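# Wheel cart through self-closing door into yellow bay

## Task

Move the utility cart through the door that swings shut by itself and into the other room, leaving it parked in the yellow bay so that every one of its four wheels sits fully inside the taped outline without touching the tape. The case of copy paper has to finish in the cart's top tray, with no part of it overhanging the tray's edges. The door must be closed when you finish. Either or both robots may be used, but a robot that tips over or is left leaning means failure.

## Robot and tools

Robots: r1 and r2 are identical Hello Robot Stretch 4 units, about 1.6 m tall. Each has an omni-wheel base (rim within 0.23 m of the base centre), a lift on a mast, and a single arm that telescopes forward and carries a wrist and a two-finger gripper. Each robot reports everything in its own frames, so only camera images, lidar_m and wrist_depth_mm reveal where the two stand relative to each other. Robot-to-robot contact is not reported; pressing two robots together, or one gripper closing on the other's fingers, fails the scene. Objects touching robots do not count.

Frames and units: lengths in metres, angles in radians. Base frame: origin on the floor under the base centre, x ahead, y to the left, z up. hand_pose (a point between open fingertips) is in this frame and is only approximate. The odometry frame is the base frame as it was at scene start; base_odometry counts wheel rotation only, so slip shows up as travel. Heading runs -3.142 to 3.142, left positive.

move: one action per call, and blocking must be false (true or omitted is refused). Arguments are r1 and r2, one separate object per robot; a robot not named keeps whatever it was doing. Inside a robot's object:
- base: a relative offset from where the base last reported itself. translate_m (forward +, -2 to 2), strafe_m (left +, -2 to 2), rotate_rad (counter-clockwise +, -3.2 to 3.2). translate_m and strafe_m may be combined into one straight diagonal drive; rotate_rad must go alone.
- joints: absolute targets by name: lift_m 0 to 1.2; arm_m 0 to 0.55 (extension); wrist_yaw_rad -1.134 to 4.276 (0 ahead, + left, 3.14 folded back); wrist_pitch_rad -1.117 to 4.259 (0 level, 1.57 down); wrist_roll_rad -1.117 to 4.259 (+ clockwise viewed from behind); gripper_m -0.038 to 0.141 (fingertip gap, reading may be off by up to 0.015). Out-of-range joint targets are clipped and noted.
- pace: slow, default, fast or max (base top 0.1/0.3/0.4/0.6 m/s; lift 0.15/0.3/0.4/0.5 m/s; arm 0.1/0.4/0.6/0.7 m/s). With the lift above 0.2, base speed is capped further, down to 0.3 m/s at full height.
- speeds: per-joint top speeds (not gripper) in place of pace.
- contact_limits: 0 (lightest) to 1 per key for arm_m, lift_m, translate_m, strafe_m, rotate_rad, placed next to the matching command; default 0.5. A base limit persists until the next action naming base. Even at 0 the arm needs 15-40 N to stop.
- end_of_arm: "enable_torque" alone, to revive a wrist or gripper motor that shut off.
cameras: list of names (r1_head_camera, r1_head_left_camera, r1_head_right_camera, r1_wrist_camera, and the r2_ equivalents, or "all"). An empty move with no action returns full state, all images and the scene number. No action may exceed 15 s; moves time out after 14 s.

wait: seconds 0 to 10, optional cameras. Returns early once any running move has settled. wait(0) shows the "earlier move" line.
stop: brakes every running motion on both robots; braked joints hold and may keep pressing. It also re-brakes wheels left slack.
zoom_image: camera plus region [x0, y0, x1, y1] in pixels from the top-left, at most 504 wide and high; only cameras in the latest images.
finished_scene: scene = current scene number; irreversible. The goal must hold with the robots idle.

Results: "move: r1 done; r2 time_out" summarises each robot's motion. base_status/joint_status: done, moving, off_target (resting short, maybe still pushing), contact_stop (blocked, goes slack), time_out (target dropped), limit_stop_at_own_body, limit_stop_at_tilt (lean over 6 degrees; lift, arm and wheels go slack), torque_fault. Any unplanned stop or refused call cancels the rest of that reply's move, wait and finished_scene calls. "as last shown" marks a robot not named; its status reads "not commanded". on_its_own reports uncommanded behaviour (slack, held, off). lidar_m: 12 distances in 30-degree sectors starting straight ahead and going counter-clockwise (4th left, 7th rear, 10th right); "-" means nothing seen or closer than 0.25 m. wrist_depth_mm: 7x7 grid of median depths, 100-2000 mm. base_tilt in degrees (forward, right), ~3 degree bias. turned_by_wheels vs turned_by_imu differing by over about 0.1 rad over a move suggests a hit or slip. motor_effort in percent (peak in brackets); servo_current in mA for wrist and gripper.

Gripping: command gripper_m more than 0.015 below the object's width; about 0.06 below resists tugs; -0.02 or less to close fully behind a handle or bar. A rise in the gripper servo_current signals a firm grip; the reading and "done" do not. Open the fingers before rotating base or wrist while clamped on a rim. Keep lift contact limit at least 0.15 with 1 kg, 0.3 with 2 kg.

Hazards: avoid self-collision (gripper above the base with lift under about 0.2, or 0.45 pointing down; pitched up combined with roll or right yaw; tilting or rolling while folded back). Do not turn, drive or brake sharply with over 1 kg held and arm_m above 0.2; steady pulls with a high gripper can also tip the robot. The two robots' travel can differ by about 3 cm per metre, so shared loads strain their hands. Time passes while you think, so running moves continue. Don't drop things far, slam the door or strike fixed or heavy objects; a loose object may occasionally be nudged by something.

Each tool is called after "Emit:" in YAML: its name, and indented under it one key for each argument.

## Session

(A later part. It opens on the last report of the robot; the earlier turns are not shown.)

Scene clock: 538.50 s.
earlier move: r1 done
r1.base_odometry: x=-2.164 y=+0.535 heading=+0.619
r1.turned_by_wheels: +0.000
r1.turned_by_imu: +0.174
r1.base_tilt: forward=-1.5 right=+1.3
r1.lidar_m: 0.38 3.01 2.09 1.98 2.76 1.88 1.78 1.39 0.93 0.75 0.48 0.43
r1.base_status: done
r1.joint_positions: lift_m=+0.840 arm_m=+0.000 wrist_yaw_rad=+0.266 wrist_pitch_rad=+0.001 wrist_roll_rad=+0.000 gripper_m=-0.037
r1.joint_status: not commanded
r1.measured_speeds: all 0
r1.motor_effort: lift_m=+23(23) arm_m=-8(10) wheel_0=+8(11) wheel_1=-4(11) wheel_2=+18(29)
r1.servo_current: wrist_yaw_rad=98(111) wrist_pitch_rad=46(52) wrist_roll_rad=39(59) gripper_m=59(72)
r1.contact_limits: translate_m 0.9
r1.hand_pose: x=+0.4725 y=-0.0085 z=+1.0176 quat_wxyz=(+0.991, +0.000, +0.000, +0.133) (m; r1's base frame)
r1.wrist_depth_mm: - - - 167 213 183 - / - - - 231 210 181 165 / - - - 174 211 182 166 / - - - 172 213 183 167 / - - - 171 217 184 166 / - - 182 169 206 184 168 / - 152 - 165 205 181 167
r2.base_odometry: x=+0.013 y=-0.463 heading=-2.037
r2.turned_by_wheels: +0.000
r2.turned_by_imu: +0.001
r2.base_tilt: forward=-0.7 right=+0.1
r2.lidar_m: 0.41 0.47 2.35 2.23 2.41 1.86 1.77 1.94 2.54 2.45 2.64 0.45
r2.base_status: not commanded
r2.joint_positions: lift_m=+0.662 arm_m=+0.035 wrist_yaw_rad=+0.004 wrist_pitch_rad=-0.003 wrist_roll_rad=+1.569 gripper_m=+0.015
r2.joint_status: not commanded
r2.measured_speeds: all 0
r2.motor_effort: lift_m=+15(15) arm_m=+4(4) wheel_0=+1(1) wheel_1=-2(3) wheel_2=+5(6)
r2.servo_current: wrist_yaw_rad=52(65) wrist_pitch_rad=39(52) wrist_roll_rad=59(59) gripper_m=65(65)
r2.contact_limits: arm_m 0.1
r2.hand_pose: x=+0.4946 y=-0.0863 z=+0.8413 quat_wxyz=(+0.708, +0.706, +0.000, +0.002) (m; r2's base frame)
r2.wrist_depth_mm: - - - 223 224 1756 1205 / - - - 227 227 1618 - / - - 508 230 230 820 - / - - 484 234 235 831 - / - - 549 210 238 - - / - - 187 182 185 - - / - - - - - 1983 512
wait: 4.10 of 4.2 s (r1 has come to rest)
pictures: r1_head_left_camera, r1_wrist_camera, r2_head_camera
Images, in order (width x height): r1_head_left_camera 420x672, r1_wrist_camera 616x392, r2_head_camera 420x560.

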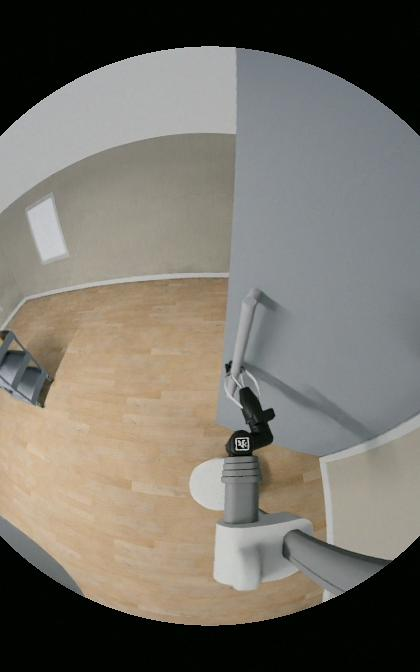

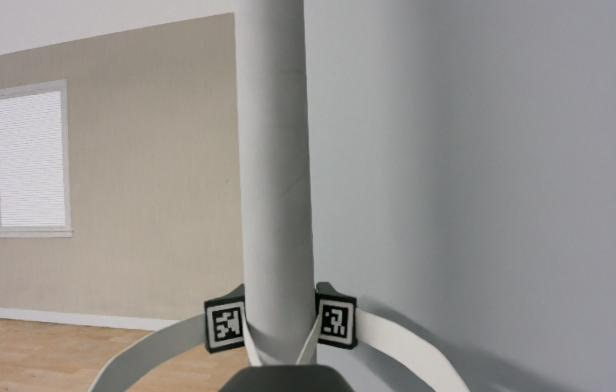

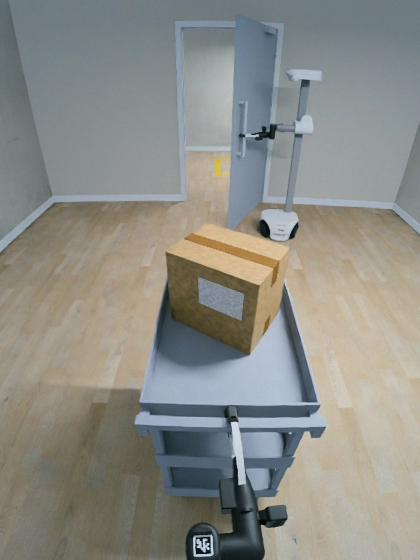

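Emit:
move:
  blocking: false
  r1: {"base":{"translate_m":-0.36,"strafe_m":-0.02},"pace":"slow","contact_limits":{"translate_m":0.9}}

Emit:
wait:
  seconds: 5
  cameras: ["r1_wrist_camera","r1_head_left_camera","r2_head_camera"]

Scene clock: 543.37 s.
move: r1 moving
r1.base_odometry: x=-2.174 y=+0.527 heading=+0.621
r1.turned_by_wheels: +0.002
r1.turned_by_imu: +0.005
r1.base_tilt: forward=-1.5 right=+1.2
r1.lidar_m: 0.39 3.02 2.05 2.02 2.70 1.88 1.77 1.38 0.95 0.76 0.48 0.42
r1.base_status: translate_m moving; strafe_m moving
r1.joint_positions: lift_m=+0.840 arm_m=+0.000 wrist_yaw_rad=+0.266 wrist_pitch_rad=+0.001 wrist_roll_rad=+0.000 gripper_m=-0.037
r1.joint_status: not commanded
r1.measured_speeds: translate_m=-0.046 strafe_m=-0.004 rotate_rad=+0.003 lift_m=+0.000 arm_m=+0.000 wrist_yaw_rad=+0.000 wrist_pitch_rad=+0.000 wrist_roll_rad=+0.000
r1.motor_effort: lift_m=+23(23) arm_m=-8(8) wheel_0=+5(8) wheel_1=-5(10) wheel_2=+21(24)
r1.servo_current: wrist_yaw_rad=91(104) wrist_pitch_rad=39(52) wrist_roll_rad=52(65) gripper_m=59(65)
r1.contact_limits: translate_m 0.9
r1.hand_pose: x=+0.4725 y=-0.0085 z=+1.0176 quat_wxyz=(+0.991, +0.000, +0.000, +0.133) (m; r1's base frame)
r1.wrist_depth_mm: - - - 169 208 182 - / - - - 229 210 180 164 / - - - 230 211 181 165 / - - - 175 213 182 165 / - - - 173 216 183 166 / - - 182 171 205 185 167 / - 153 - 165 159 181 167
r2: as last shown
r2.turned_by_imu: +0.000
r2.base_tilt: forward=-0.7 right=+0.0
r2.lidar_m: 0.45 0.46 2.29 2.23 2.39 1.86 1.81 1.91 2.53 2.47 2.63 0.48
r2.motor_effort: lift_m=+15(15) arm_m=+4(4) wheel_0=+0(1) wheel_1=-2(2) wheel_2=+5(5)
r2.servo_current: wrist_yaw_rad=52(59) wrist_pitch_rad=46(46) wrist_roll_rad=46(52) gripper_m=59(65)
r2.contact_limits: arm_m 0.1
r2.wrist_depth_mm: - - - 223 224 1808 1205 / - - - 227 227 1618 - / - - 504 229 231 820 - / - - 480 236 234 831 - / - - 544 211 237 - - / - - 188 181 185 - - / - - - - - 1921 517
pictures: none

Scene clock: 547.73 s.
earlier move: r1 done
r1.base_odometry: x=-2.445 y=+0.310 heading=+0.621
r1.turned_by_wheels: +0.000
r1.turned_by_imu: +0.228
r1.base_tilt: forward=-1.6 right=+1.2
r1.lidar_m: 0.36 3.55 2.09 3.71 1.88 1.52 1.52 1.07 0.85 0.84 0.51 0.44
r1.base_status: done
r1.joint_positions: lift_m=+0.840 arm_m=+0.000 wrist_yaw_rad=+0.267 wrist_pitch_rad=+0.001 wrist_roll_rad=+0.000 gripper_m=-0.037
r1.joint_status: not commanded
r1.measured_speeds: all 0
r1.motor_effort: lift_m=+23(23) arm_m=-8(8) wheel_0=+11(12) wheel_1=-2(10) wheel_2=+15(27)
r1.servo_current: wrist_yaw_rad=91(124) wrist_pitch_rad=39(52) wrist_roll_rad=39(65) gripper_m=52(72)
r1.contact_limits: translate_m 0.9
r1.hand_pose: x=+0.4725 y=-0.0081 z=+1.0176 quat_wxyz=(+0.991, +0.000, +0.000, +0.133) (m; r1's base frame)
r1.wrist_depth_mm: - - - 169 210 184 168 / - - - 228 211 182 169 / - - - 229 211 186 170 / - - - 177 213 187 171 / - - - 174 218 187 171 / - - 182 172 207 189 173 / - 159 - 165 158 185 173
r2.base_odometry: x=+0.013 y=-0.463 heading=-2.037
r2.turned_by_wheels: +0.000
r2.turned_by_imu: +0.001
r2.base_tilt: forward=-0.7 right=+0.1
r2.lidar_m: 0.43 0.48 2.29 2.23 2.41 1.85 1.79 1.90 2.53 2.46 2.62 0.47
r2.base_status: not commanded
r2.joint_positions: lift_m=+0.662 arm_m=+0.035 wrist_yaw_rad=+0.004 wrist_pitch_rad=-0.003 wrist_roll_rad=+1.569 gripper_m=+0.015
r2.joint_status: not commanded
r2.measured_speeds: all 0
r2.motor_effort: lift_m=+15(15) arm_m=+4(4) wheel_0=+0(1) wheel_1=-2(3) wheel_2=+5(6)
r2.servo_current: wrist_yaw_rad=59(65) wrist_pitch_rad=39(46) wrist_roll_rad=52(59) gripper_m=52(65)
r2.contact_limits: arm_m 0.1
r2.hand_pose: x=+0.4946 y=-0.0863 z=+0.8413 quat_wxyz=(+0.708, +0.706, +0.000, +0.002) (m; r2's base frame)
r2.wrist_depth_mm: - - - 223 224 1708 1229 / - - - 227 228 1661 - / - - 508 230 230 820 - / - - 480 234 235 831 - / - - 544 211 239 - - / - - 188 182 186 - - / - - - - - 1983 517
wait: 4.37 of 5 s (r1 has come to rest)
pictures: r1_head_left_camera, r1_wrist_camera, r2_head_camera
Images, in order (width x height): r1_head_left_camera 420x672, r1_wrist_camera 616x392, r2_head_camera 420x560.

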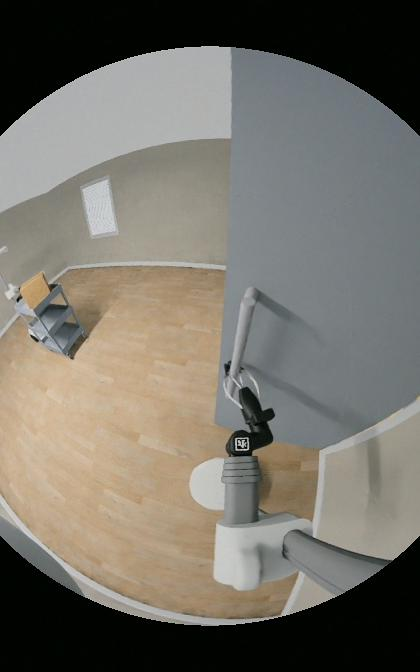

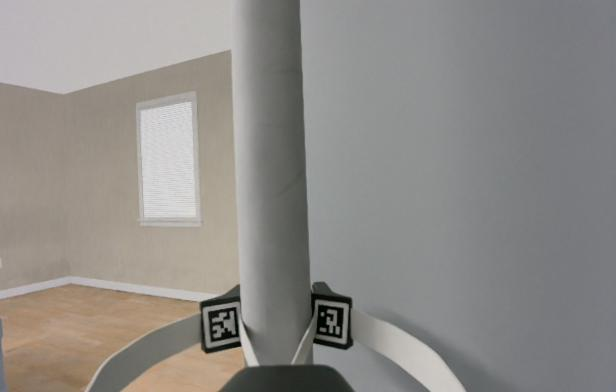

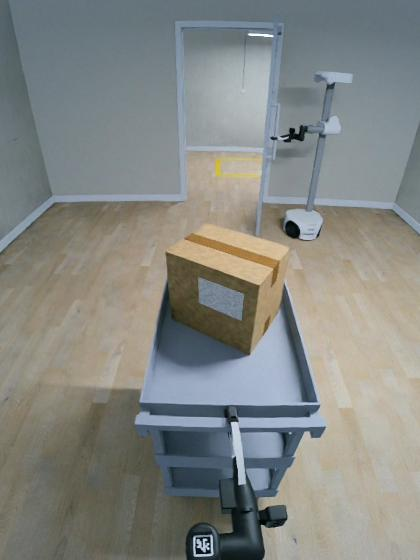

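One more push back.

Emit:
move:
  blocking: false
  r1: {"base":{"translate_m":-0.26,"strafe_m":-0.05},"pace":"slow","contact_limits":{"translate_m":0.9}}

Emit:
wait:
  seconds: 5
  cameras: ["r1_head_left_camera","r2_head_camera","r2_head_right_camera"]

Emit:
zoom_image:
  camera: "r2_head_camera"
  region: [150, 0, 350, 300]

Scene clock: 551.97 s.
move: r1 moving
r1.base_odometry: x=-2.454 y=+0.301 heading=+0.623
r1.turned_by_wheels: +0.002
r1.turned_by_imu: +0.010
r1.base_tilt: forward=-1.5 right=+1.2
r1.lidar_m: 0.38 3.56 2.12 3.60 1.84 1.51 1.50 1.06 0.86 0.85 0.49 0.42
r1.base_status: translate_m moving; strafe_m moving
r1.joint_positions: lift_m=+0.840 arm_m=+0.000 wrist_yaw_rad=+0.267 wrist_pitch_rad=+0.001 wrist_roll_rad=+0.000 gripper_m=-0.037
r1.joint_status: not commanded
r1.measured_speeds: translate_m=-0.048 strafe_m=-0.011 rotate_rad=-0.001 lift_m=+0.000 arm_m=+0.000 wrist_yaw_rad=+0.000 wrist_pitch_rad=+0.000 wrist_roll_rad=+0.000
r1.motor_effort: lift_m=+23(23) arm_m=-7(8) wheel_0=+7(13) wheel_1=-5(7) wheel_2=+21(21)
r1.servo_current: wrist_yaw_rad=104(111) wrist_pitch_rad=39(46) wrist_roll_rad=52(59) gripper_m=65(65)
r1.contact_limits: translate_m 0.9
r1.hand_pose: x=+0.4725 y=-0.0081 z=+1.0176 quat_wxyz=(+0.991, +0.000, +0.000, +0.133) (m; r1's base frame)
r1.wrist_depth_mm: - - - 170 208 183 168 / - - - 228 210 181 169 / - - - 229 211 185 170 / - - - 167 213 186 170 / - - - 232 218 187 171 / - - 182 174 207 188 171 / - 154 - 166 157 185 -
r2: as last shown
r2.turned_by_imu: +0.000
r2.lidar_m: 0.44 0.46 2.30 2.22 2.43 1.86 1.80 1.92 2.52 2.47 2.63 0.46
r2.motor_effort: lift_m=+15(15) arm_m=+4(4) wheel_0=+1(1) wheel_1=-2(2) wheel_2=+5(5)
r2.servo_current: wrist_yaw_rad=46(59) wrist_pitch_rad=46(46) wrist_roll_rad=46(52) gripper_m=59(65)
r2.contact_limits: arm_m 0.1
r2.wrist_depth_mm: - - - 222 224 1756 1205 / - - - 227 229 1661 - / - - 504 230 230 809 - / - - 477 233 234 820 - / - - 544 210 238 - - / - - 187 182 186 - - / - - - - - 1983 512
pictures: none

Scene clock: 555.43 s.
earlier move: r1 done
r1.base_odometry: x=-2.627 y=+0.118 heading=+0.623
r1.turned_by_wheels: +0.000
r1.turned_by_imu: +0.223
r1.base_tilt: forward=-1.6 right=+1.2
r1.lidar_m: 0.40 2.26 2.28 2.23 1.48 1.33 1.27 0.81 0.74 0.76 0.49 0.45
r1.base_status: done
r1.joint_positions: lift_m=+0.840 arm_m=+0.000 wrist_yaw_rad=+0.268 wrist_pitch_rad=+0.001 wrist_roll_rad=+0.000 gripper_m=-0.037
r1.joint_status: not commanded
r1.measured_speeds: all 0
r1.motor_effort: lift_m=+23(23) arm_m=-7(8) wheel_0=+10(15) wheel_1=-1(9) wheel_2=+14(28)
r1.servo_current: wrist_yaw_rad=91(124) wrist_pitch_rad=39(52) wrist_roll_rad=59(65) gripper_m=59(72)
r1.contact_limits: translate_m 0.9
r1.hand_pose: x=+0.4724 y=-0.0079 z=+1.0176 quat_wxyz=(+0.991, +0.000, +0.000, +0.134) (m; r1's base frame)
r1.wrist_depth_mm: - - - 169 212 185 165 / - - - 228 208 182 166 / - - - 230 211 183 167 / - - - 177 212 183 168 / - - - 174 216 185 169 / - - 182 172 206 186 170 / - 153 - 165 158 183 -
r2.base_odometry: x=+0.013 y=-0.463 heading=-2.037
r2.turned_by_wheels: +0.000
r2.turned_by_imu: +0.000
r2.base_tilt: forward=-0.7 right=+0.0
r2.lidar_m: 0.45 0.49 2.30 2.23 2.43 1.81 1.78 1.91 2.55 2.47 2.63 0.46
r2.base_status: not commanded
r2.joint_positions: lift_m=+0.662 arm_m=+0.035 wrist_yaw_rad=+0.004 wrist_pitch_rad=-0.003 wrist_roll_rad=+1.569 gripper_m=+0.015
r2.joint_status: not commanded
r2.measured_speeds: all 0
r2.motor_effort: lift_m=+15(15) arm_m=+4(4) wheel_0=+0(1) wheel_1=-2(2) wheel_2=+5(5)
r2.servo_current: wrist_yaw_rad=46(59) wrist_pitch_rad=39(46) wrist_roll_rad=39(59) gripper_m=59(72)
r2.contact_limits: arm_m 0.1
r2.hand_pose: x=+0.4946 y=-0.0863 z=+0.8413 quat_wxyz=(+0.708, +0.706, +0.000, +0.002) (m; r2's base frame)
r2.wrist_depth_mm: - - - 224 224 1756 1182 / - - - 225 226 1661 - / - - 508 230 231 831 - / - - 484 234 234 831 - / - - 544 211 238 - - / - - 187 182 186 - - / - - - - - 1921 512
wait: 3.47 of 5 s (r1 has come to rest)
pictures: r1_head_left_camera, r2_head_camera, r2_head_right_camera
Images, in order (width x height): r1_head_left_camera 420x672, r2_head_camera 420x560, r2_head_right_camera 420x672.

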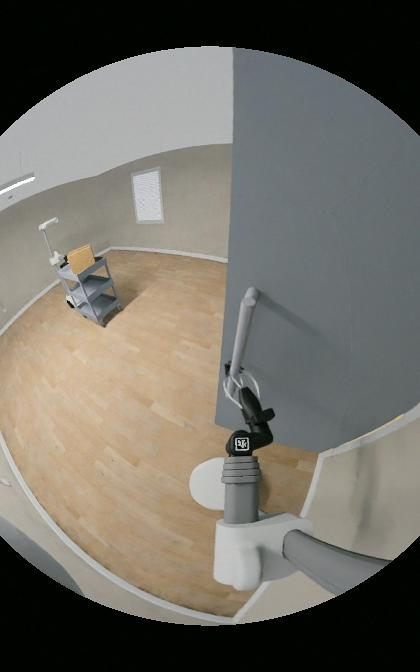

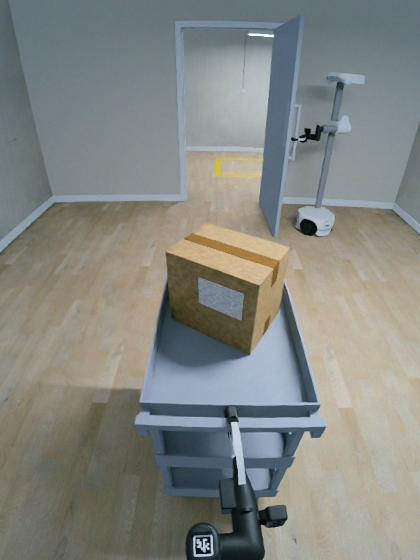

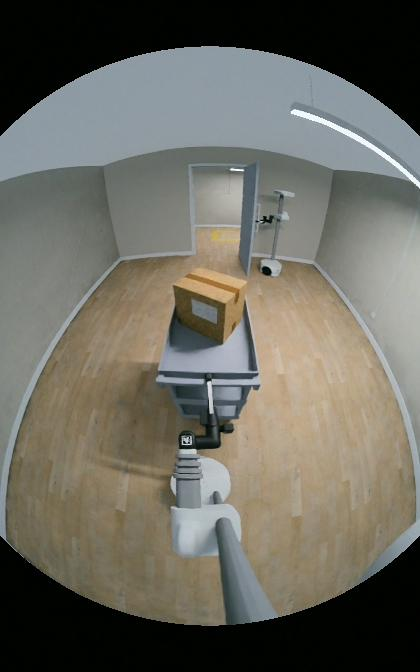

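Scaled by 1.680 from the camera's 420x560 image, which has a finer 1200x1600 frame.

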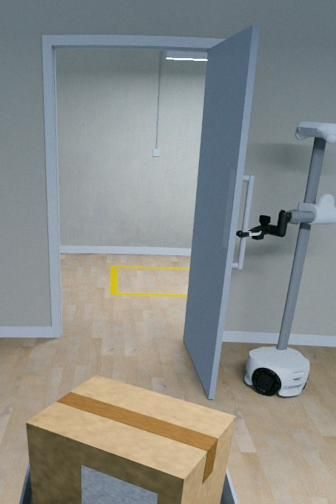

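Emit:
move:
  blocking: false
  r2: {"base":{"translate_m":1.0,"strafe_m":-0.04}}

Emit:
wait:
  seconds: 6
  cameras: ["r2_head_left_camera","r2_head_camera","r2_wrist_camera"]

Scene clock: 566.83 s.
move: r2 moving
r1: as last shown
r1.turned_by_imu: +0.000
r1.lidar_m: 0.38 2.24 2.22 2.24 1.47 1.33 1.25 0.83 0.74 0.77 0.49 0.43
r1.motor_effort: lift_m=+23(23) arm_m=-7(7) wheel_0=+11(11) wheel_1=-2(2) wheel_2=+14(14)
r1.servo_current: wrist_yaw_rad=111(124) wrist_pitch_rad=46(46) wrist_roll_rad=52(65) gripper_m=59(72)
r1.contact_limits: translate_m 0.9
r1.wrist_depth_mm: - - - 169 212 184 166 / - - - 228 209 182 167 / - - - 230 211 183 167 / - - - 175 213 185 168 / - - - 173 218 185 169 / - - 182 171 206 186 170 / - 154 - 165 166 182 -
r2.base_odometry: x=-0.002 y=-0.491 heading=-2.037
r2.turned_by_wheels: +0.001
r2.turned_by_imu: +0.001
r2.base_tilt: forward=-0.7 right=+0.1
r2.lidar_m: 0.44 0.44 2.26 2.22 2.42 1.89 1.82 1.95 2.53 2.48 2.65 0.46
r2.base_status: translate_m moving; strafe_m moving
r2.joint_positions: lift_m=+0.662 arm_m=+0.035 wrist_yaw_rad=+0.004 wrist_pitch_rad=-0.003 wrist_roll_rad=+1.569 gripper_m=+0.015
r2.joint_status: not commanded
r2.measured_speeds: translate_m=+0.122 strafe_m=-0.005 rotate_rad=+0.005 lift_m=+0.000 arm_m=+0.000 wrist_yaw_rad=+0.000 wrist_pitch_rad=+0.000 wrist_roll_rad=+0.000
r2.motor_effort: lift_m=+15(15) arm_m=+4(4) wheel_0=+13(14) wheel_1=+8(9) wheel_2=-12(13)
r2.servo_current: wrist_yaw_rad=52(59) wrist_pitch_rad=39(46) wrist_roll_rad=52(52) gripper_m=65(65)
r2.contact_limits: arm_m 0.1
r2.hand_pose: x=+0.4946 y=-0.0863 z=+0.8413 quat_wxyz=(+0.708, +0.706, +0.000, +0.002) (m; r2's base frame)
r2.wrist_depth_mm: - - - 221 222 1756 1182 / - - - 225 224 1661 - / - - 504 229 230 809 - / - - 480 234 233 820 - / - - 544 216 237 - - / - - 189 181 186 - - / - - - - - 1808 512
pictures: none

Scene clock: 571.17 s.
earlier move: r2 done
r1.base_odometry: x=-2.627 y=+0.118 heading=+0.623
r1.turned_by_wheels: +0.000
r1.turned_by_imu: +0.000
r1.base_tilt: forward=-1.6 right=+1.2
r1.lidar_m: 0.39 1.37 5.01 2.22 1.48 1.32 1.27 0.82 0.74 0.76 0.50 0.41
r1.base_status: not commanded
r1.joint_positions: lift_m=+0.840 arm_m=+0.000 wrist_yaw_rad=+0.268 wrist_pitch_rad=+0.001 wrist_roll_rad=+0.000 gripper_m=-0.037
r1.joint_status: not commanded
r1.measured_speeds: all 0
r1.motor_effort: lift_m=+23(23) arm_m=-7(7) wheel_0=+11(11) wheel_1=-2(2) wheel_2=+14(14)
r1.servo_current: wrist_yaw_rad=91(124) wrist_pitch_rad=46(52) wrist_roll_rad=33(65) gripper_m=65(72)
r1.contact_limits: translate_m 0.9
r1.hand_pose: x=+0.4724 y=-0.0079 z=+1.0176 quat_wxyz=(+0.991, +0.000, +0.000, +0.134) (m; r1's base frame)
r1.wrist_depth_mm: - - - 169 212 185 166 / - - - 229 210 182 166 / - - - 230 212 183 167 / - - - 176 212 183 168 / - 1205 1255 173 217 185 169 / - - 180 171 205 186 169 / - 145 174 165 158 183 -
r2.base_odometry: x=-0.472 y=-1.339 heading=-2.037
r2.turned_by_wheels: -0.001
r2.turned_by_imu: -0.001
r2.base_tilt: forward=-0.7 right=+0.1
r2.lidar_m: 0.48 3.00 2.28 2.23 2.37 2.87 2.78 2.96 2.59 2.51 2.67 0.42
r2.base_status: done
r2.joint_positions: lift_m=+0.662 arm_m=+0.035 wrist_yaw_rad=-0.005 wrist_pitch_rad=-0.003 wrist_roll_rad=+1.569 gripper_m=+0.015
r2.joint_status: not commanded
r2.measured_speeds: all 0
r2.motor_effort: lift_m=+15(15) arm_m=+4(4) wheel_0=+2(15) wheel_1=+2(10) wheel_2=-3(16)
r2.servo_current: wrist_yaw_rad=46(65) wrist_pitch_rad=39(52) wrist_roll_rad=46(65) gripper_m=59(65)
r2.contact_limits: arm_m 0.1
r2.hand_pose: x=+0.4938 y=-0.0888 z=+0.8413 quat_wxyz=(+0.708, +0.706, -0.003, -0.001) (m; r2's base frame)
r2.wrist_depth_mm: - - 469 180 181 715 - / - 442 421 139 193 741 - / - 500 449 202 205 798 - / - - 539 214 219 - - / - - - 217 234 - - / - - 187 180 187 1661 504 / - - - - - 1808 1308
wait: 4.33 of 6 s (r2 has come to rest)
pictures: r2_head_camera, r2_head_left_camera, r2_wrist_camera
Images, in order (width x height): r2_head_camera 420x560, r2_head_left_camera 420x672, r2_wrist_camera 616x392.

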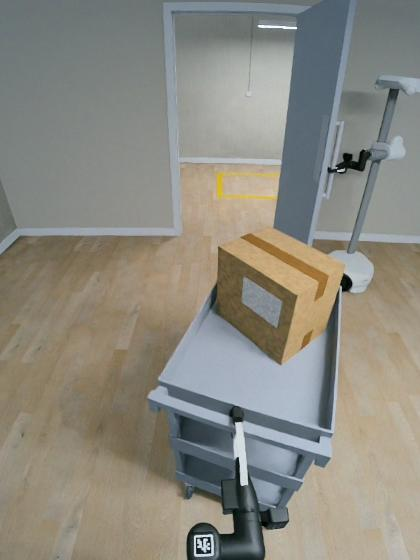

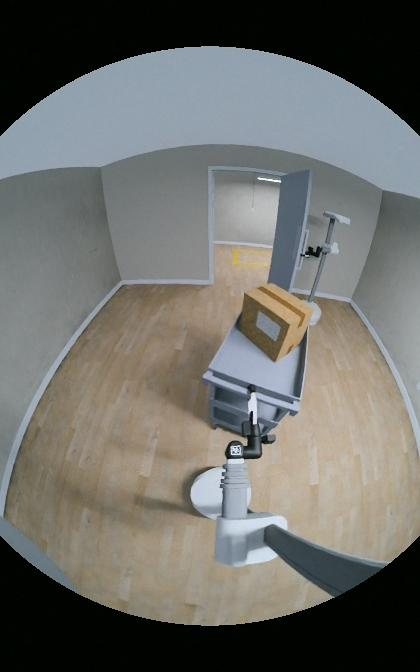

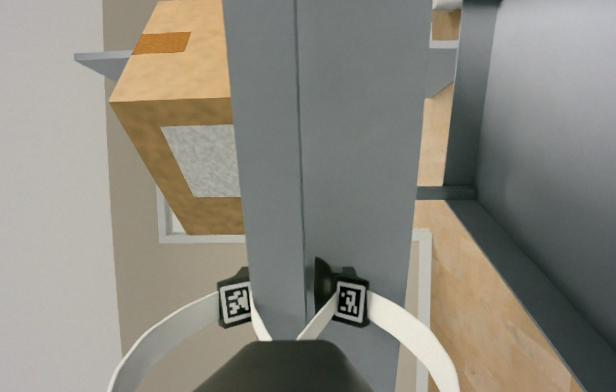

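Emit:
move:
  blocking: false
  r2: {"base":{"translate_m":-0.6}}

Emit:
wait:
  seconds: 4

Emit:
move:
  blocking: false
  r2: {"base":{"strafe_m":-0.07},"pace":"slow"}

Emit:
wait:
  seconds: 3
  cameras: ["r2_head_camera","r2_wrist_camera"]

Scene clock: 589.53 s.
move: r2 moving
r1: as last shown
r1.base_tilt: forward=-1.5 right=+1.2
r1.lidar_m: 0.36 1.40 2.48 2.28 1.47 1.33 1.27 0.82 0.74 0.76 0.49 0.42
r1.motor_effort: lift_m=+23(23) arm_m=-7(7) wheel_0=+10(11) wheel_1=-1(2) wheel_2=+14(14)
r1.servo_current: wrist_yaw_rad=98(111) wrist_pitch_rad=39(46) wrist_roll_rad=52(65) gripper_m=59(65)
r1.contact_limits: translate_m 0.9
r1.wrist_depth_mm: - - - 168 212 185 165 / - - - 228 211 181 167 / - - - 229 211 183 167 / - - - 176 211 185 168 / - 1281 1308 173 216 185 169 / - - 180 172 205 186 169 / - 146 175 165 158 183 -
r2.base_odometry: x=-0.458 y=-1.311 heading=-2.038
r2.turned_by_wheels: +0.000
r2.turned_by_imu: +0.000
r2.base_tilt: forward=-0.6 right=+0.0
r2.lidar_m: 0.47 2.98 2.29 2.24 2.36 2.83 2.76 2.96 2.58 2.48 2.68 0.41
r2.base_status: translate_m moving
r2.joint_positions: lift_m=+0.662 arm_m=+0.035 wrist_yaw_rad=-0.003 wrist_pitch_rad=-0.003 wrist_roll_rad=+1.569 gripper_m=+0.015
r2.joint_status: not commanded
r2.measured_speeds: translate_m=-0.120 strafe_m=+0.000 rotate_rad=+0.000 lift_m=+0.000 arm_m=+0.000 wrist_yaw_rad=+0.001 wrist_pitch_rad=+0.000 wrist_roll_rad=+0.000
r2.motor_effort: lift_m=+15(15) arm_m=+4(4) wheel_0=-11(13) wheel_1=-8(9) wheel_2=+13(14)
r2.servo_current: wrist_yaw_rad=33(65) wrist_pitch_rad=39(46) wrist_roll_rad=39(52) gripper_m=59(65)
r2.contact_limits: arm_m 0.1
r2.hand_pose: x=+0.4940 y=-0.0883 z=+0.8413 quat_wxyz=(+0.708, +0.706, -0.002, +0.000) (m; r2's base frame)
r2.wrist_depth_mm: - - 477 183 183 715 - / - 449 421 141 195 750 - / - 504 452 203 206 788 - / - - 535 214 220 - - / - - - 216 235 - - / - - 189 185 187 1808 508 / - - - - - 1756 1229
pictures: none

Scene clock: 592.53 s.
earlier move: r2 done
r1.base_odometry: x=-2.627 y=+0.118 heading=+0.623
r1.turned_by_wheels: +0.000
r1.turned_by_imu: +0.000
r1.base_tilt: forward=-1.5 right=+1.2
r1.lidar_m: 0.37 1.89 2.21 2.24 1.45 1.34 1.25 0.83 0.75 0.76 0.49 0.45
r1.base_status: not commanded
r1.joint_positions: lift_m=+0.840 arm_m=+0.000 wrist_yaw_rad=+0.268 wrist_pitch_rad=+0.001 wrist_roll_rad=+0.000 gripper_m=-0.037
r1.joint_status: not commanded
r1.measured_speeds: all 0
r1.on_its_own: wrist_yaw_rad is at rest, and its servo_current (111 mA) is outside its rest range (0 to 104 mA)
r1.motor_effort: lift_m=+23(23) arm_m=-7(7) wheel_0=+11(11) wheel_1=-2(2) wheel_2=+14(14)
r1.servo_current: wrist_yaw_rad=111(130) wrist_pitch_rad=39(52) wrist_roll_rad=59(72) gripper_m=52(65)
r1.contact_limits: translate_m 0.9
r1.hand_pose: x=+0.4724 y=-0.0079 z=+1.0176 quat_wxyz=(+0.991, +0.000, +0.000, +0.134) (m; r1's base frame)
r1.wrist_depth_mm: - - - 168 212 184 165 / - - - 229 209 182 166 / - - - 229 211 183 167 / - - - 176 211 185 168 / - 1808 - 173 216 185 169 / - - 180 171 206 185 169 / - 153 - 165 158 183 -
r2.base_odometry: x=-0.202 y=-0.803 heading=-2.037
r2.turned_by_wheels: +0.000
r2.turned_by_imu: +0.000
r2.base_tilt: forward=-0.7 right=+0.0
r2.lidar_m: 0.43 0.47 2.32 2.23 2.42 2.25 2.20 2.34 2.53 2.46 2.61 0.47
r2.base_status: done
r2.joint_positions: lift_m=+0.662 arm_m=+0.035 wrist_yaw_rad=+0.000 wrist_pitch_rad=-0.003 wrist_roll_rad=+1.569 gripper_m=+0.015
r2.joint_status: not commanded
r2.measured_speeds: all 0
r2.motor_effort: lift_m=+15(15) arm_m=+4(4) wheel_0=-2(13) wheel_1=-3(11) wheel_2=+3(15)
r2.servo_current: wrist_yaw_rad=46(65) wrist_pitch_rad=39(52) wrist_roll_rad=46(59) gripper_m=65(72)
r2.contact_limits: arm_m 0.1
r2.hand_pose: x=+0.4942 y=-0.0875 z=+0.8413 quat_wxyz=(+0.708, +0.706, -0.001, +0.001) (m; r2's base frame)
r2.wrist_depth_mm: - - - 175 231 1708 1255 / - - - 234 233 1756 - / - - 539 235 236 809 - / - - 473 237 237 831 - / - - 525 211 239 788 - / - - 190 182 187 - - / - - - - 242 1983 -
wait: 3.00 of 4 s (r2 has come to rest)
pictures: none

Scene clock: 593.03 s.
move: r2 moving
r1.base_odometry: x=-2.627 y=+0.118 heading=+0.623
r1.turned_by_wheels: +0.000
r1.turned_by_imu: +0.000
r1.base_tilt: forward=-1.5 right=+1.2
r1.lidar_m: 0.38 1.91 2.19 2.24 1.46 1.34 1.27 0.81 0.75 0.76 0.50 0.43
r1.base_status: not commanded
r1.joint_positions: lift_m=+0.840 arm_m=+0.000 wrist_yaw_rad=+0.268 wrist_pitch_rad=+0.001 wrist_roll_rad=+0.000 gripper_m=-0.037
r1.joint_status: not commanded
r1.measured_speeds: all 0
r1.motor_effort: lift_m=+23(23) arm_m=-7(7) wheel_0=+11(11) wheel_1=-2(2) wheel_2=+14(14)
r1.servo_current: wrist_yaw_rad=98(111) wrist_pitch_rad=39(52) wrist_roll_rad=59(65) gripper_m=65(65)
r1.contact_limits: translate_m 0.9
r1.hand_pose: x=+0.4724 y=-0.0079 z=+1.0176 quat_wxyz=(+0.991, +0.000, +0.000, +0.134) (m; r1's base frame)
r1.wrist_depth_mm: - - - 169 212 185 166 / - - - 228 209 182 167 / - - - 229 211 183 167 / - - - 176 212 185 168 / - 1808 - 174 217 185 169 / - - 180 172 206 186 169 / - 153 - 165 158 183 -
r2.base_odometry: x=-0.215 y=-0.796 heading=-2.037
r2.turned_by_wheels: +0.000
r2.turned_by_imu: +0.001
r2.base_tilt: forward=-0.7 right=+0.0
r2.lidar_m: 0.43 0.46 2.34 2.24 2.45 2.23 2.20 2.34 2.50 2.44 2.62 0.48
r2.base_status: strafe_m moving
r2.joint_positions: lift_m=+0.662 arm_m=+0.035 wrist_yaw_rad=+0.003 wrist_pitch_rad=-0.003 wrist_roll_rad=+1.569 gripper_m=+0.015
r2.joint_status: not commanded
r2.measured_speeds: translate_m=+0.000 strafe_m=-0.055 rotate_rad=-0.001 lift_m=+0.000 arm_m=+0.000 wrist_yaw_rad=+0.014 wrist_pitch_rad=+0.000 wrist_roll_rad=+0.000
r2.motor_effort: lift_m=+15(15) arm_m=+4(4) wheel_0=+15(15) wheel_1=-6(9) wheel_2=+0(2)
r2.servo_current: wrist_yaw_rad=46(59) wrist_pitch_rad=39(52) wrist_roll_rad=46(59) gripper_m=59(65)
r2.contact_limits: arm_m 0.1
r2.hand_pose: x=+0.4946 y=-0.0865 z=+0.8413 quat_wxyz=(+0.708, +0.706, +0.000, +0.002) (m; r2's base frame)
r2.wrist_depth_mm: - - - 173 230 1756 1205 / - - - 232 232 1756 - / - - 535 235 235 820 - / - - 473 236 236 831 - / - - 530 210 239 798 - / - - 187 182 185 - - / - - - - 242 1983 -
pictures: none

Scene clock: 594.37 s.
earlier move: r2 done
r1.base_odometry: x=-2.627 y=+0.118 heading=+0.623
r1.turned_by_wheels: +0.000
r1.turned_by_imu: +0.000
r1.base_tilt: forward=-1.6 right=+1.2
r1.lidar_m: 0.38 1.87 2.13 2.23 1.47 1.33 1.27 0.82 0.76 0.76 0.50 0.44
r1.base_status: not commanded
r1.joint_positions: lift_m=+0.840 arm_m=+0.000 wrist_yaw_rad=+0.268 wrist_pitch_rad=+0.001 wrist_roll_rad=+0.000 gripper_m=-0.037
r1.joint_status: not commanded
r1.measured_speeds: all 0
r1.motor_effort: lift_m=+23(23) arm_m=-7(7) wheel_0=+11(11) wheel_1=-1(2) wheel_2=+14(14)
r1.servo_current: wrist_yaw_rad=104(117) wrist_pitch_rad=46(52) wrist_roll_rad=59(65) gripper_m=59(65)
r1.contact_limits: translate_m 0.9
r1.hand_pose: x=+0.4724 y=-0.0079 z=+1.0176 quat_wxyz=(+0.991, +0.000, +0.000, +0.134) (m; r1's base frame)
r1.wrist_depth_mm: - - - 169 211 184 166 / - - - 229 209 182 167 / - - - 230 211 184 167 / - - - 176 211 184 168 / - 1808 - 173 216 185 169 / - - 181 171 206 186 169 / - 153 - 165 158 182 -
r2.base_odometry: x=-0.265 y=-0.771 heading=-2.037
r2.turned_by_wheels: +0.000
r2.turned_by_imu: +0.000
r2.base_tilt: forward=-0.7 right=+0.1
r2.lidar_m: 0.43 0.45 2.44 2.31 2.48 2.26 2.20 2.31 2.47 2.39 2.54 0.47
r2.base_status: done
r2.joint_positions: lift_m=+0.662 arm_m=+0.035 wrist_yaw_rad=+0.004 wrist_pitch_rad=-0.003 wrist_roll_rad=+1.569 gripper_m=+0.015
r2.joint_status: not commanded
r2.measured_speeds: all 0
r2.motor_effort: lift_m=+15(15) arm_m=+4(4) wheel_0=+7(15) wheel_1=-2(9) wheel_2=+0(2)
r2.servo_current: wrist_yaw_rad=52(59) wrist_pitch_rad=46(52) wrist_roll_rad=39(59) gripper_m=65(65)
r2.contact_limits: arm_m 0.1
r2.hand_pose: x=+0.4946 y=-0.0862 z=+0.8413 quat_wxyz=(+0.708, +0.706, +0.000, +0.003) (m; r2's base frame)
r2.wrist_depth_mm: - - - 189 249 1618 1182 / - - - 245 246 1808 535 / - - 661 243 244 788 - / - - 477 242 242 831 - / - - 504 211 241 831 - / - - 189 181 185 820 - / - - 603 - 236 - -
wait: 1.33 of 3 s (r2 has come to rest)
pictures: r2_head_camera, r2_wrist_camera
Images, in order (width x height): r2_head_camera 420x560, r2_wrist_camera 616x392.

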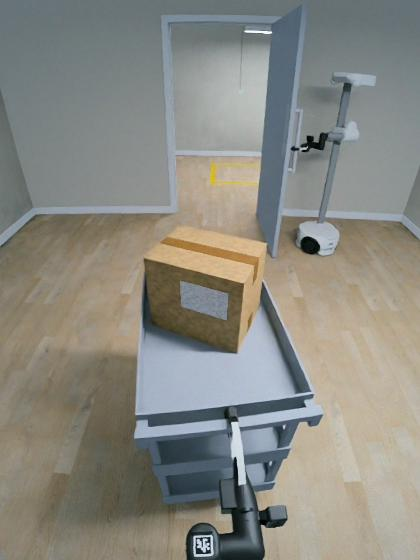

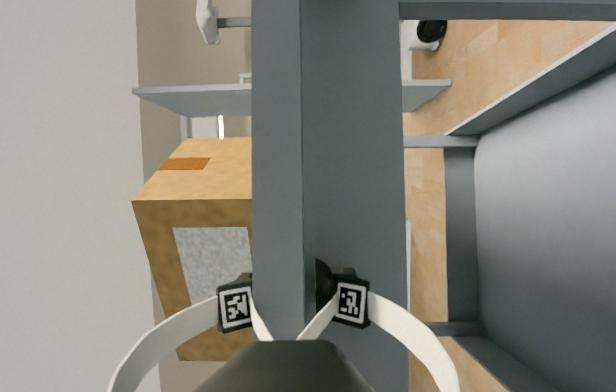

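Emit:
move:
  blocking: false
  r2: {"base":{"translate_m":0.55,"strafe_m":0.06}}

Emit:
wait:
  seconds: 4
  cameras: ["r2_head_camera","r2_head_left_camera"]

Scene clock: 601.67 s.
move: r2 moving
r1: as last shown
r1.base_tilt: forward=-1.5 right=+1.2
r1.lidar_m: 0.39 1.85 2.12 2.27 1.49 1.35 1.25 0.83 0.74 0.76 0.49 0.42
r1.servo_current: wrist_yaw_rad=104(117) wrist_pitch_rad=33(52) wrist_roll_rad=52(65) gripper_m=65(65)
r1.contact_limits: translate_m 0.9
r1.wrist_depth_mm: - - - 169 211 184 165 / - - - 228 209 182 167 / - - - 230 211 183 168 / - - - 176 212 184 168 / - 1808 - 173 217 185 168 / - - 181 171 206 186 169 / - 146 - 165 158 182 -
r2.base_odometry: x=-0.276 y=-0.801 heading=-2.037
r2.turned_by_wheels: +0.000
r2.turned_by_imu: +0.000
r2.base_tilt: forward=-0.7 right=+0.1
r2.lidar_m: 0.43 0.44 2.40 2.32 2.46 2.30 2.23 2.37 2.45 2.40 2.55 0.49
r2.base_status: translate_m moving; strafe_m moving
r2.joint_positions: lift_m=+0.662 arm_m=+0.035 wrist_yaw_rad=-0.002 wrist_pitch_rad=-0.003 wrist_roll_rad=+1.569 gripper_m=+0.015
r2.joint_status: not commanded
r2.measured_speeds: translate_m=+0.121 strafe_m=+0.013 rotate_rad=-0.006 lift_m=+0.000 arm_m=+0.000 wrist_yaw_rad=-0.016 wrist_pitch_rad=+0.000 wrist_roll_rad=+0.000
r2.motor_effort: lift_m=+15(15) arm_m=+4(4) wheel_0=+9(12) wheel_1=+9(11) wheel_2=-18(18)
r2.servo_current: wrist_yaw_rad=39(52) wrist_pitch_rad=39(52) wrist_roll_rad=46(52) gripper_m=59(65)
r2.contact_limits: arm_m 0.1
r2.hand_pose: x=+0.4941 y=-0.0880 z=+0.8413 quat_wxyz=(+0.708, +0.706, -0.002, +0.000) (m; r2's base frame)
r2.wrist_depth_mm: - - - 194 255 1661 1205 / - - - 249 251 1808 564 / - - - 246 247 778 - / - - 488 243 244 831 - / - - 496 202 239 820 - / - - 190 180 185 820 - / - - 585 - - - -
pictures: none

Scene clock: 604.50 s.
earlier move: r2 done
r1.base_odometry: x=-2.627 y=+0.118 heading=+0.623
r1.turned_by_wheels: +0.000
r1.turned_by_imu: +0.000
r1.base_tilt: forward=-1.5 right=+1.3
r1.lidar_m: 0.38 1.55 2.48 2.23 1.47 1.35 1.23 0.83 0.75 0.77 0.50 0.43
r1.base_status: not commanded
r1.joint_positions: lift_m=+0.840 arm_m=+0.000 wrist_yaw_rad=+0.268 wrist_pitch_rad=+0.001 wrist_roll_rad=+0.000 gripper_m=-0.037
r1.joint_status: not commanded
r1.measured_speeds: all 0
r1.on_its_own: wrist_yaw_rad is at rest, and its servo_current (111 mA) is outside its rest range (0 to 104 mA)
r1.motor_effort: lift_m=+23(23) arm_m=-7(7) wheel_0=+11(11) wheel_1=-1(2) wheel_2=+14(14)
r1.servo_current: wrist_yaw_rad=111(130) wrist_pitch_rad=39(52) wrist_roll_rad=33(72) gripper_m=52(65)
r1.contact_limits: translate_m 0.9
r1.hand_pose: x=+0.4724 y=-0.0079 z=+1.0176 quat_wxyz=(+0.991, +0.000, +0.000, +0.134) (m; r1's base frame)
r1.wrist_depth_mm: - - - 168 213 185 166 / - - - 228 210 182 167 / - - - 230 211 183 167 / - - 1537 176 212 184 168 / - 1808 1430 173 218 185 168 / - - 181 172 206 186 169 / - 146 174 165 158 183 -
r2.base_odometry: x=-0.459 y=-1.289 heading=-2.037
r2.turned_by_wheels: +0.000
r2.turned_by_imu: -0.001
r2.base_tilt: forward=-0.7 right=+0.0
r2.lidar_m: 0.39 0.40 2.33 2.25 2.37 2.83 2.75 2.96 2.57 2.48 2.65 0.50
r2.base_status: done
r2.joint_positions: lift_m=+0.662 arm_m=+0.035 wrist_yaw_rad=-0.003 wrist_pitch_rad=-0.003 wrist_roll_rad=+1.569 gripper_m=+0.015
r2.joint_status: not commanded
r2.measured_speeds: all 0
r2.motor_effort: lift_m=+15(15) arm_m=+4(4) wheel_0=+1(12) wheel_1=+4(11) wheel_2=-3(21)
r2.servo_current: wrist_yaw_rad=46(65) wrist_pitch_rad=39(52) wrist_roll_rad=46(65) gripper_m=59(65)
r2.contact_limits: arm_m 0.1
r2.hand_pose: x=+0.4940 y=-0.0883 z=+0.8413 quat_wxyz=(+0.708, +0.706, -0.002, +0.000) (m; r2's base frame)
r2.wrist_depth_mm: - - - 267 289 290 293 / - - - 270 274 1808 1229 / - - - 259 264 1921 - / - - 609 250 253 778 - / - - 480 202 245 820 - / - - 189 182 186 809 - / - - 525 - - - -
wait: 2.83 of 4 s (r2 has come to rest)
pictures: r2_head_camera, r2_head_left_camera
Images, in order (width x height): r2_head_camera 420x560, r2_head_left_camera 420x672.

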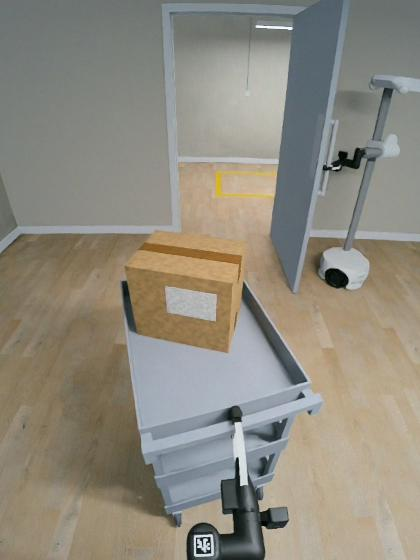

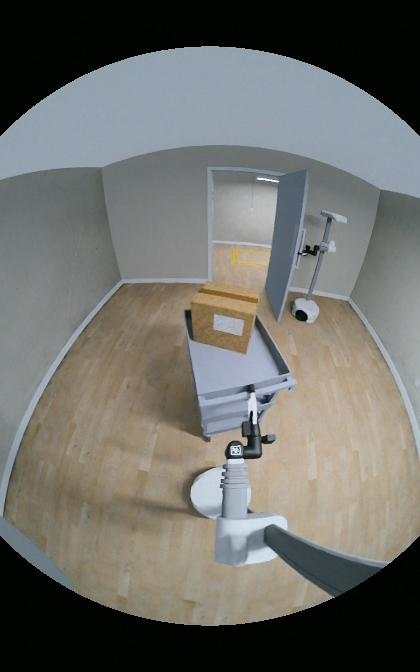

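Emit:
move:
  blocking: false
  r2: {"base":{"strafe_m":0.34},"pace":"slow"}

Emit:
wait:
  seconds: 5
  cameras: ["r2_head_camera"]

Scene clock: 614.83 s.
move: r2 moving
r1.base_odometry: x=-2.627 y=+0.118 heading=+0.623
r1.turned_by_wheels: +0.000
r1.turned_by_imu: +0.000
r1.base_tilt: forward=-1.6 right=+1.3
r1.lidar_m: 0.37 1.51 2.50 2.21 1.43 1.34 1.27 0.83 0.75 0.76 0.48 0.41
r1.base_status: not commanded
r1.joint_positions: lift_m=+0.840 arm_m=+0.000 wrist_yaw_rad=+0.268 wrist_pitch_rad=+0.001 wrist_roll_rad=+0.000 gripper_m=-0.037
r1.joint_status: not commanded
r1.measured_speeds: all 0
r1.motor_effort: lift_m=+23(23) arm_m=-7(7) wheel_0=+11(11) wheel_1=-1(2) wheel_2=+14(14)
r1.servo_current: wrist_yaw_rad=91(111) wrist_pitch_rad=33(46) wrist_roll_rad=46(65) gripper_m=59(65)
r1.contact_limits: translate_m 0.9
r1.hand_pose: x=+0.4724 y=-0.0079 z=+1.0176 quat_wxyz=(+0.991, +0.000, +0.000, +0.134) (m; r1's base frame)
r1.wrist_depth_mm: - - - 168 212 184 166 / - - - 228 209 182 167 / - - - 229 211 183 167 / - - 1537 176 211 184 169 / - 1808 1430 173 217 185 168 / - - 181 171 206 186 170 / - 146 174 165 158 183 -
r2.base_odometry: x=-0.446 y=-1.296 heading=-2.037
r2.turned_by_wheels: +0.000
r2.turned_by_imu: +0.000
r2.base_tilt: forward=-0.7 right=+0.1
r2.lidar_m: 0.39 0.45 2.29 2.25 2.35 2.80 2.75 2.93 2.59 2.51 2.66 0.50
r2.base_status: strafe_m moving
r2.joint_positions: lift_m=+0.662 arm_m=+0.035 wrist_yaw_rad=-0.004 wrist_pitch_rad=-0.003 wrist_roll_rad=+1.569 gripper_m=+0.015
r2.joint_status: not commanded
r2.measured_speeds: translate_m=+0.000 strafe_m=+0.055 rotate_rad=+0.000 lift_m=+0.000 arm_m=+0.000 wrist_yaw_rad=-0.002 wrist_pitch_rad=+0.000 wrist_roll_rad=+0.000
r2.motor_effort: lift_m=+15(15) arm_m=+4(4) wheel_0=-11(14) wheel_1=+6(9) wheel_2=+0(2)
r2.servo_current: wrist_yaw_rad=52(52) wrist_pitch_rad=39(46) wrist_roll_rad=39(52) gripper_m=59(65)
r2.contact_limits: arm_m 0.1
r2.hand_pose: x=+0.4940 y=-0.0885 z=+0.8413 quat_wxyz=(+0.708, +0.706, -0.002, +0.000) (m; r2's base frame)
r2.wrist_depth_mm: - - - 271 289 290 297 / - - - 268 274 1756 1205 / - - - 259 263 1983 - / - - 615 250 255 798 - / - - 477 198 245 809 - / - - 188 181 186 798 - / - - 530 - - - -
pictures: none

Scene clock: 618.87 s.
earlier move: r2 done
r1.base_odometry: x=-2.627 y=+0.118 heading=+0.623
r1.turned_by_wheels: +0.000
r1.turned_by_imu: +0.000
r1.base_tilt: forward=-1.5 right=+1.2
r1.lidar_m: 0.40 1.62 5.04 2.23 1.48 1.33 1.27 0.85 0.74 0.77 0.47 0.43
r1.base_status: not commanded
r1.joint_positions: lift_m=+0.840 arm_m=+0.000 wrist_yaw_rad=+0.268 wrist_pitch_rad=+0.001 wrist_roll_rad=+0.000 gripper_m=-0.037
r1.joint_status: not commanded
r1.measured_speeds: all 0
r1.motor_effort: lift_m=+23(23) arm_m=-7(7) wheel_0=+11(11) wheel_1=-1(2) wheel_2=+14(14)
r1.servo_current: wrist_yaw_rad=104(130) wrist_pitch_rad=39(52) wrist_roll_rad=39(72) gripper_m=65(72)
r1.contact_limits: translate_m 0.9
r1.hand_pose: x=+0.4724 y=-0.0079 z=+1.0176 quat_wxyz=(+0.991, +0.000, +0.000, +0.134) (m; r1's base frame)
r1.wrist_depth_mm: - - - 168 212 185 166 / - - - 228 210 182 167 / - - - 230 210 184 168 / - - 1576 176 211 185 168 / - - 1537 173 217 185 169 / - - 180 171 206 186 169 / - 159 177 165 158 182 -
r2.base_odometry: x=-0.155 y=-1.442 heading=-2.037
r2.turned_by_wheels: +0.000
r2.turned_by_imu: +0.000
r2.base_tilt: forward=-0.7 right=+0.1
r2.lidar_m: 0.44 2.56 1.96 1.91 2.01 2.82 2.71 2.90 2.91 2.82 3.00 0.46
r2.base_status: done
r2.joint_positions: lift_m=+0.662 arm_m=+0.035 wrist_yaw_rad=-0.003 wrist_pitch_rad=-0.003 wrist_roll_rad=+1.569 gripper_m=+0.015
r2.joint_status: not commanded
r2.measured_speeds: all 0
r2.motor_effort: lift_m=+15(15) arm_m=+4(4) wheel_0=-5(15) wheel_1=+2(9) wheel_2=+0(2)
r2.servo_current: wrist_yaw_rad=52(59) wrist_pitch_rad=46(52) wrist_roll_rad=39(65) gripper_m=52(72)
r2.contact_limits: arm_m 0.1
r2.hand_pose: x=+0.4940 y=-0.0883 z=+0.8413 quat_wxyz=(+0.708, +0.706, -0.002, +0.000) (m; r2's base frame)
r2.wrist_depth_mm: - - - 199 201 715 - / - - 500 208 210 759 - / - 477 445 162 218 809 - / - - 517 224 227 831 - / - - 603 211 236 - - / - - 189 183 185 1863 530 / - - - - 255 1808 480
wait: 4.03 of 5 s (r2 has come to rest)
pictures: r2_head_camera
Images, in order (width x height): r2_head_camera 420x560.

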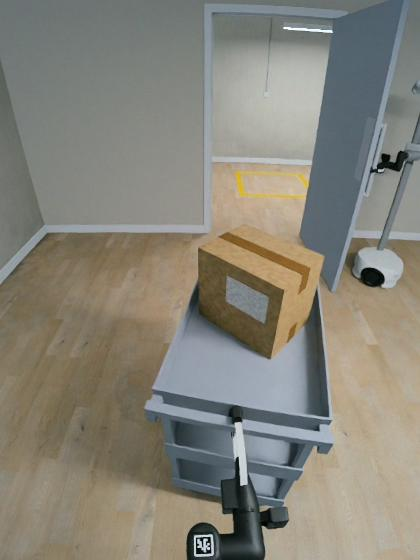

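Emit:
move:
  blocking: false
  r2: {"base":{"translate_m":0.4,"strafe_m":-0.11},"pace":"slow"}

Emit:
wait:
  seconds: 6
  cameras: ["r2_head_camera","r2_head_left_camera"]

Scene clock: 628.97 s.
move: r2 moving
r1: as last shown
r1.base_tilt: forward=-1.6 right=+1.2
r1.lidar_m: 0.38 1.62 5.02 2.21 1.49 1.34 1.26 0.84 0.76 0.76 0.51 0.43
r1.motor_effort: lift_m=+23(23) arm_m=-7(7) wheel_0=+10(11) wheel_1=-1(2) wheel_2=+14(14)
r1.servo_current: wrist_yaw_rad=117(117) wrist_pitch_rad=33(52) wrist_roll_rad=59(59) gripper_m=65(65)
r1.contact_limits: translate_m 0.9
r1.wrist_depth_mm: - - - 169 212 184 166 / - - - 229 210 182 167 / - - - 229 210 183 167 / - - 1576 176 212 185 168 / - - 1537 173 216 185 169 / - - 181 172 205 186 170 / - 159 178 165 158 182 -
r2.base_odometry: x=-0.163 y=-1.452 heading=-2.037
r2.turned_by_wheels: +0.000
r2.turned_by_imu: +0.001
r2.base_tilt: forward=-0.7 right=+0.1
r2.lidar_m: 0.42 0.55 1.99 1.91 1.99 2.82 2.74 2.89 2.88 2.83 3.02 0.44
r2.base_status: translate_m moving; strafe_m moving
r2.joint_positions: lift_m=+0.662 arm_m=+0.035 wrist_yaw_rad=-0.003 wrist_pitch_rad=-0.003 wrist_roll_rad=+1.569 gripper_m=+0.015
r2.joint_status: not commanded
r2.measured_speeds: translate_m=+0.049 strafe_m=-0.014 rotate_rad=+0.000 lift_m=+0.000 arm_m=+0.000 wrist_yaw_rad=+0.000 wrist_pitch_rad=+0.000 wrist_roll_rad=+0.000
r2.motor_effort: lift_m=+15(15) arm_m=+4(4) wheel_0=+8(11) wheel_1=+7(7) wheel_2=-13(13)
r2.servo_current: wrist_yaw_rad=46(52) wrist_pitch_rad=39(46) wrist_roll_rad=52(59) gripper_m=59(65)
r2.contact_limits: arm_m 0.1
r2.hand_pose: x=+0.4940 y=-0.0883 z=+0.8413 quat_wxyz=(+0.708, +0.706, -0.002, +0.000) (m; r2's base frame)
r2.wrist_depth_mm: - - 569 196 198 715 - / - - 492 206 207 768 - / - 469 445 159 216 798 - / - - 504 222 225 831 - / - - 603 210 234 - - / - - 190 181 186 1756 - / - - - - - 1708 480
pictures: none

Scene clock: 633.87 s.
earlier move: r2 done
r1.base_odometry: x=-2.627 y=+0.118 heading=+0.623
r1.turned_by_wheels: +0.000
r1.turned_by_imu: +0.000
r1.base_tilt: forward=-1.6 right=+1.2
r1.lidar_m: 0.40 1.46 5.01 2.24 1.47 1.35 1.27 0.83 0.73 0.77 0.50 0.43
r1.base_status: not commanded
r1.joint_positions: lift_m=+0.840 arm_m=+0.000 wrist_yaw_rad=+0.268 wrist_pitch_rad=+0.001 wrist_roll_rad=+0.000 gripper_m=-0.037
r1.joint_status: not commanded
r1.measured_speeds: all 0
r1.motor_effort: lift_m=+23(23) arm_m=-7(7) wheel_0=+11(11) wheel_1=-2(2) wheel_2=+14(14)
r1.servo_current: wrist_yaw_rad=98(124) wrist_pitch_rad=39(52) wrist_roll_rad=39(72) gripper_m=65(72)
r1.contact_limits: translate_m 0.9
r1.hand_pose: x=+0.4724 y=-0.0079 z=+1.0176 quat_wxyz=(+0.991, +0.000, +0.000, +0.134) (m; r1's base frame)
r1.wrist_depth_mm: - - - 169 212 185 166 / - - - 228 209 182 167 / - - - 231 211 183 167 / - - - 176 213 185 168 / - - 1499 173 217 185 168 / - - 182 171 206 185 170 / - 153 1863 165 158 183 -
r2.base_odometry: x=-0.433 y=-1.750 heading=-2.037
r2.turned_by_wheels: +0.000
r2.turned_by_imu: +0.003
r2.base_tilt: forward=-0.7 right=+0.1
r2.lidar_m: 0.44 0.42 2.05 2.00 2.10 3.10 3.14 3.32 2.79 2.74 2.33 0.47
r2.base_status: done
r2.joint_positions: lift_m=+0.662 arm_m=+0.035 wrist_yaw_rad=+0.002 wrist_pitch_rad=-0.003 wrist_roll_rad=+1.569 gripper_m=+0.015
r2.joint_status: not commanded
r2.measured_speeds: all 0
r2.motor_effort: lift_m=+15(15) arm_m=+4(4) wheel_0=+7(15) wheel_1=+5(8) wheel_2=-4(14)
r2.servo_current: wrist_yaw_rad=46(59) wrist_pitch_rad=39(52) wrist_roll_rad=46(59) gripper_m=52(65)
r2.contact_limits: arm_m 0.1
r2.hand_pose: x=+0.4945 y=-0.0867 z=+0.8413 quat_wxyz=(+0.708, +0.706, +0.000, +0.002) (m; r2's base frame)
r2.wrist_depth_mm: - - - 240 239 1708 1205 / - - - 181 240 1756 - / - - 580 240 239 809 - / - - 480 239 239 831 - / - - 521 209 239 831 - / - - 189 181 186 - - / - - - - - 1983 -
wait: 4.90 of 6 s (r2 has come to rest)
pictures: r2_head_camera, r2_head_left_camera
Images, in order (width x height): r2_head_camera 420x560, r2_head_left_camera 420x672.

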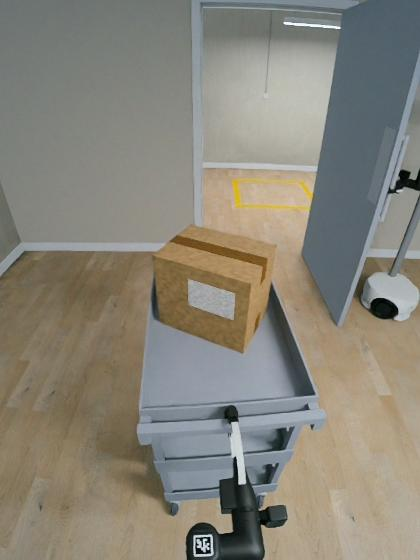

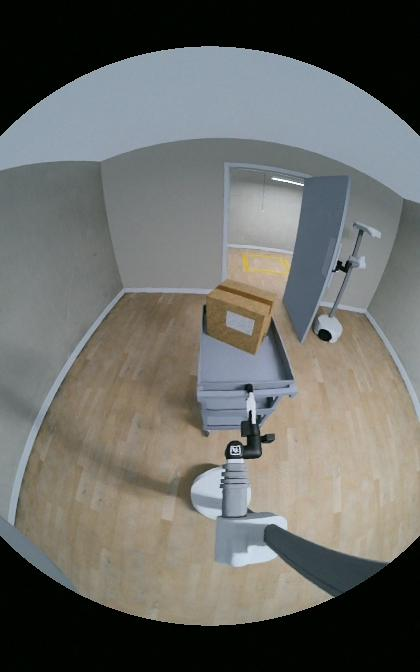

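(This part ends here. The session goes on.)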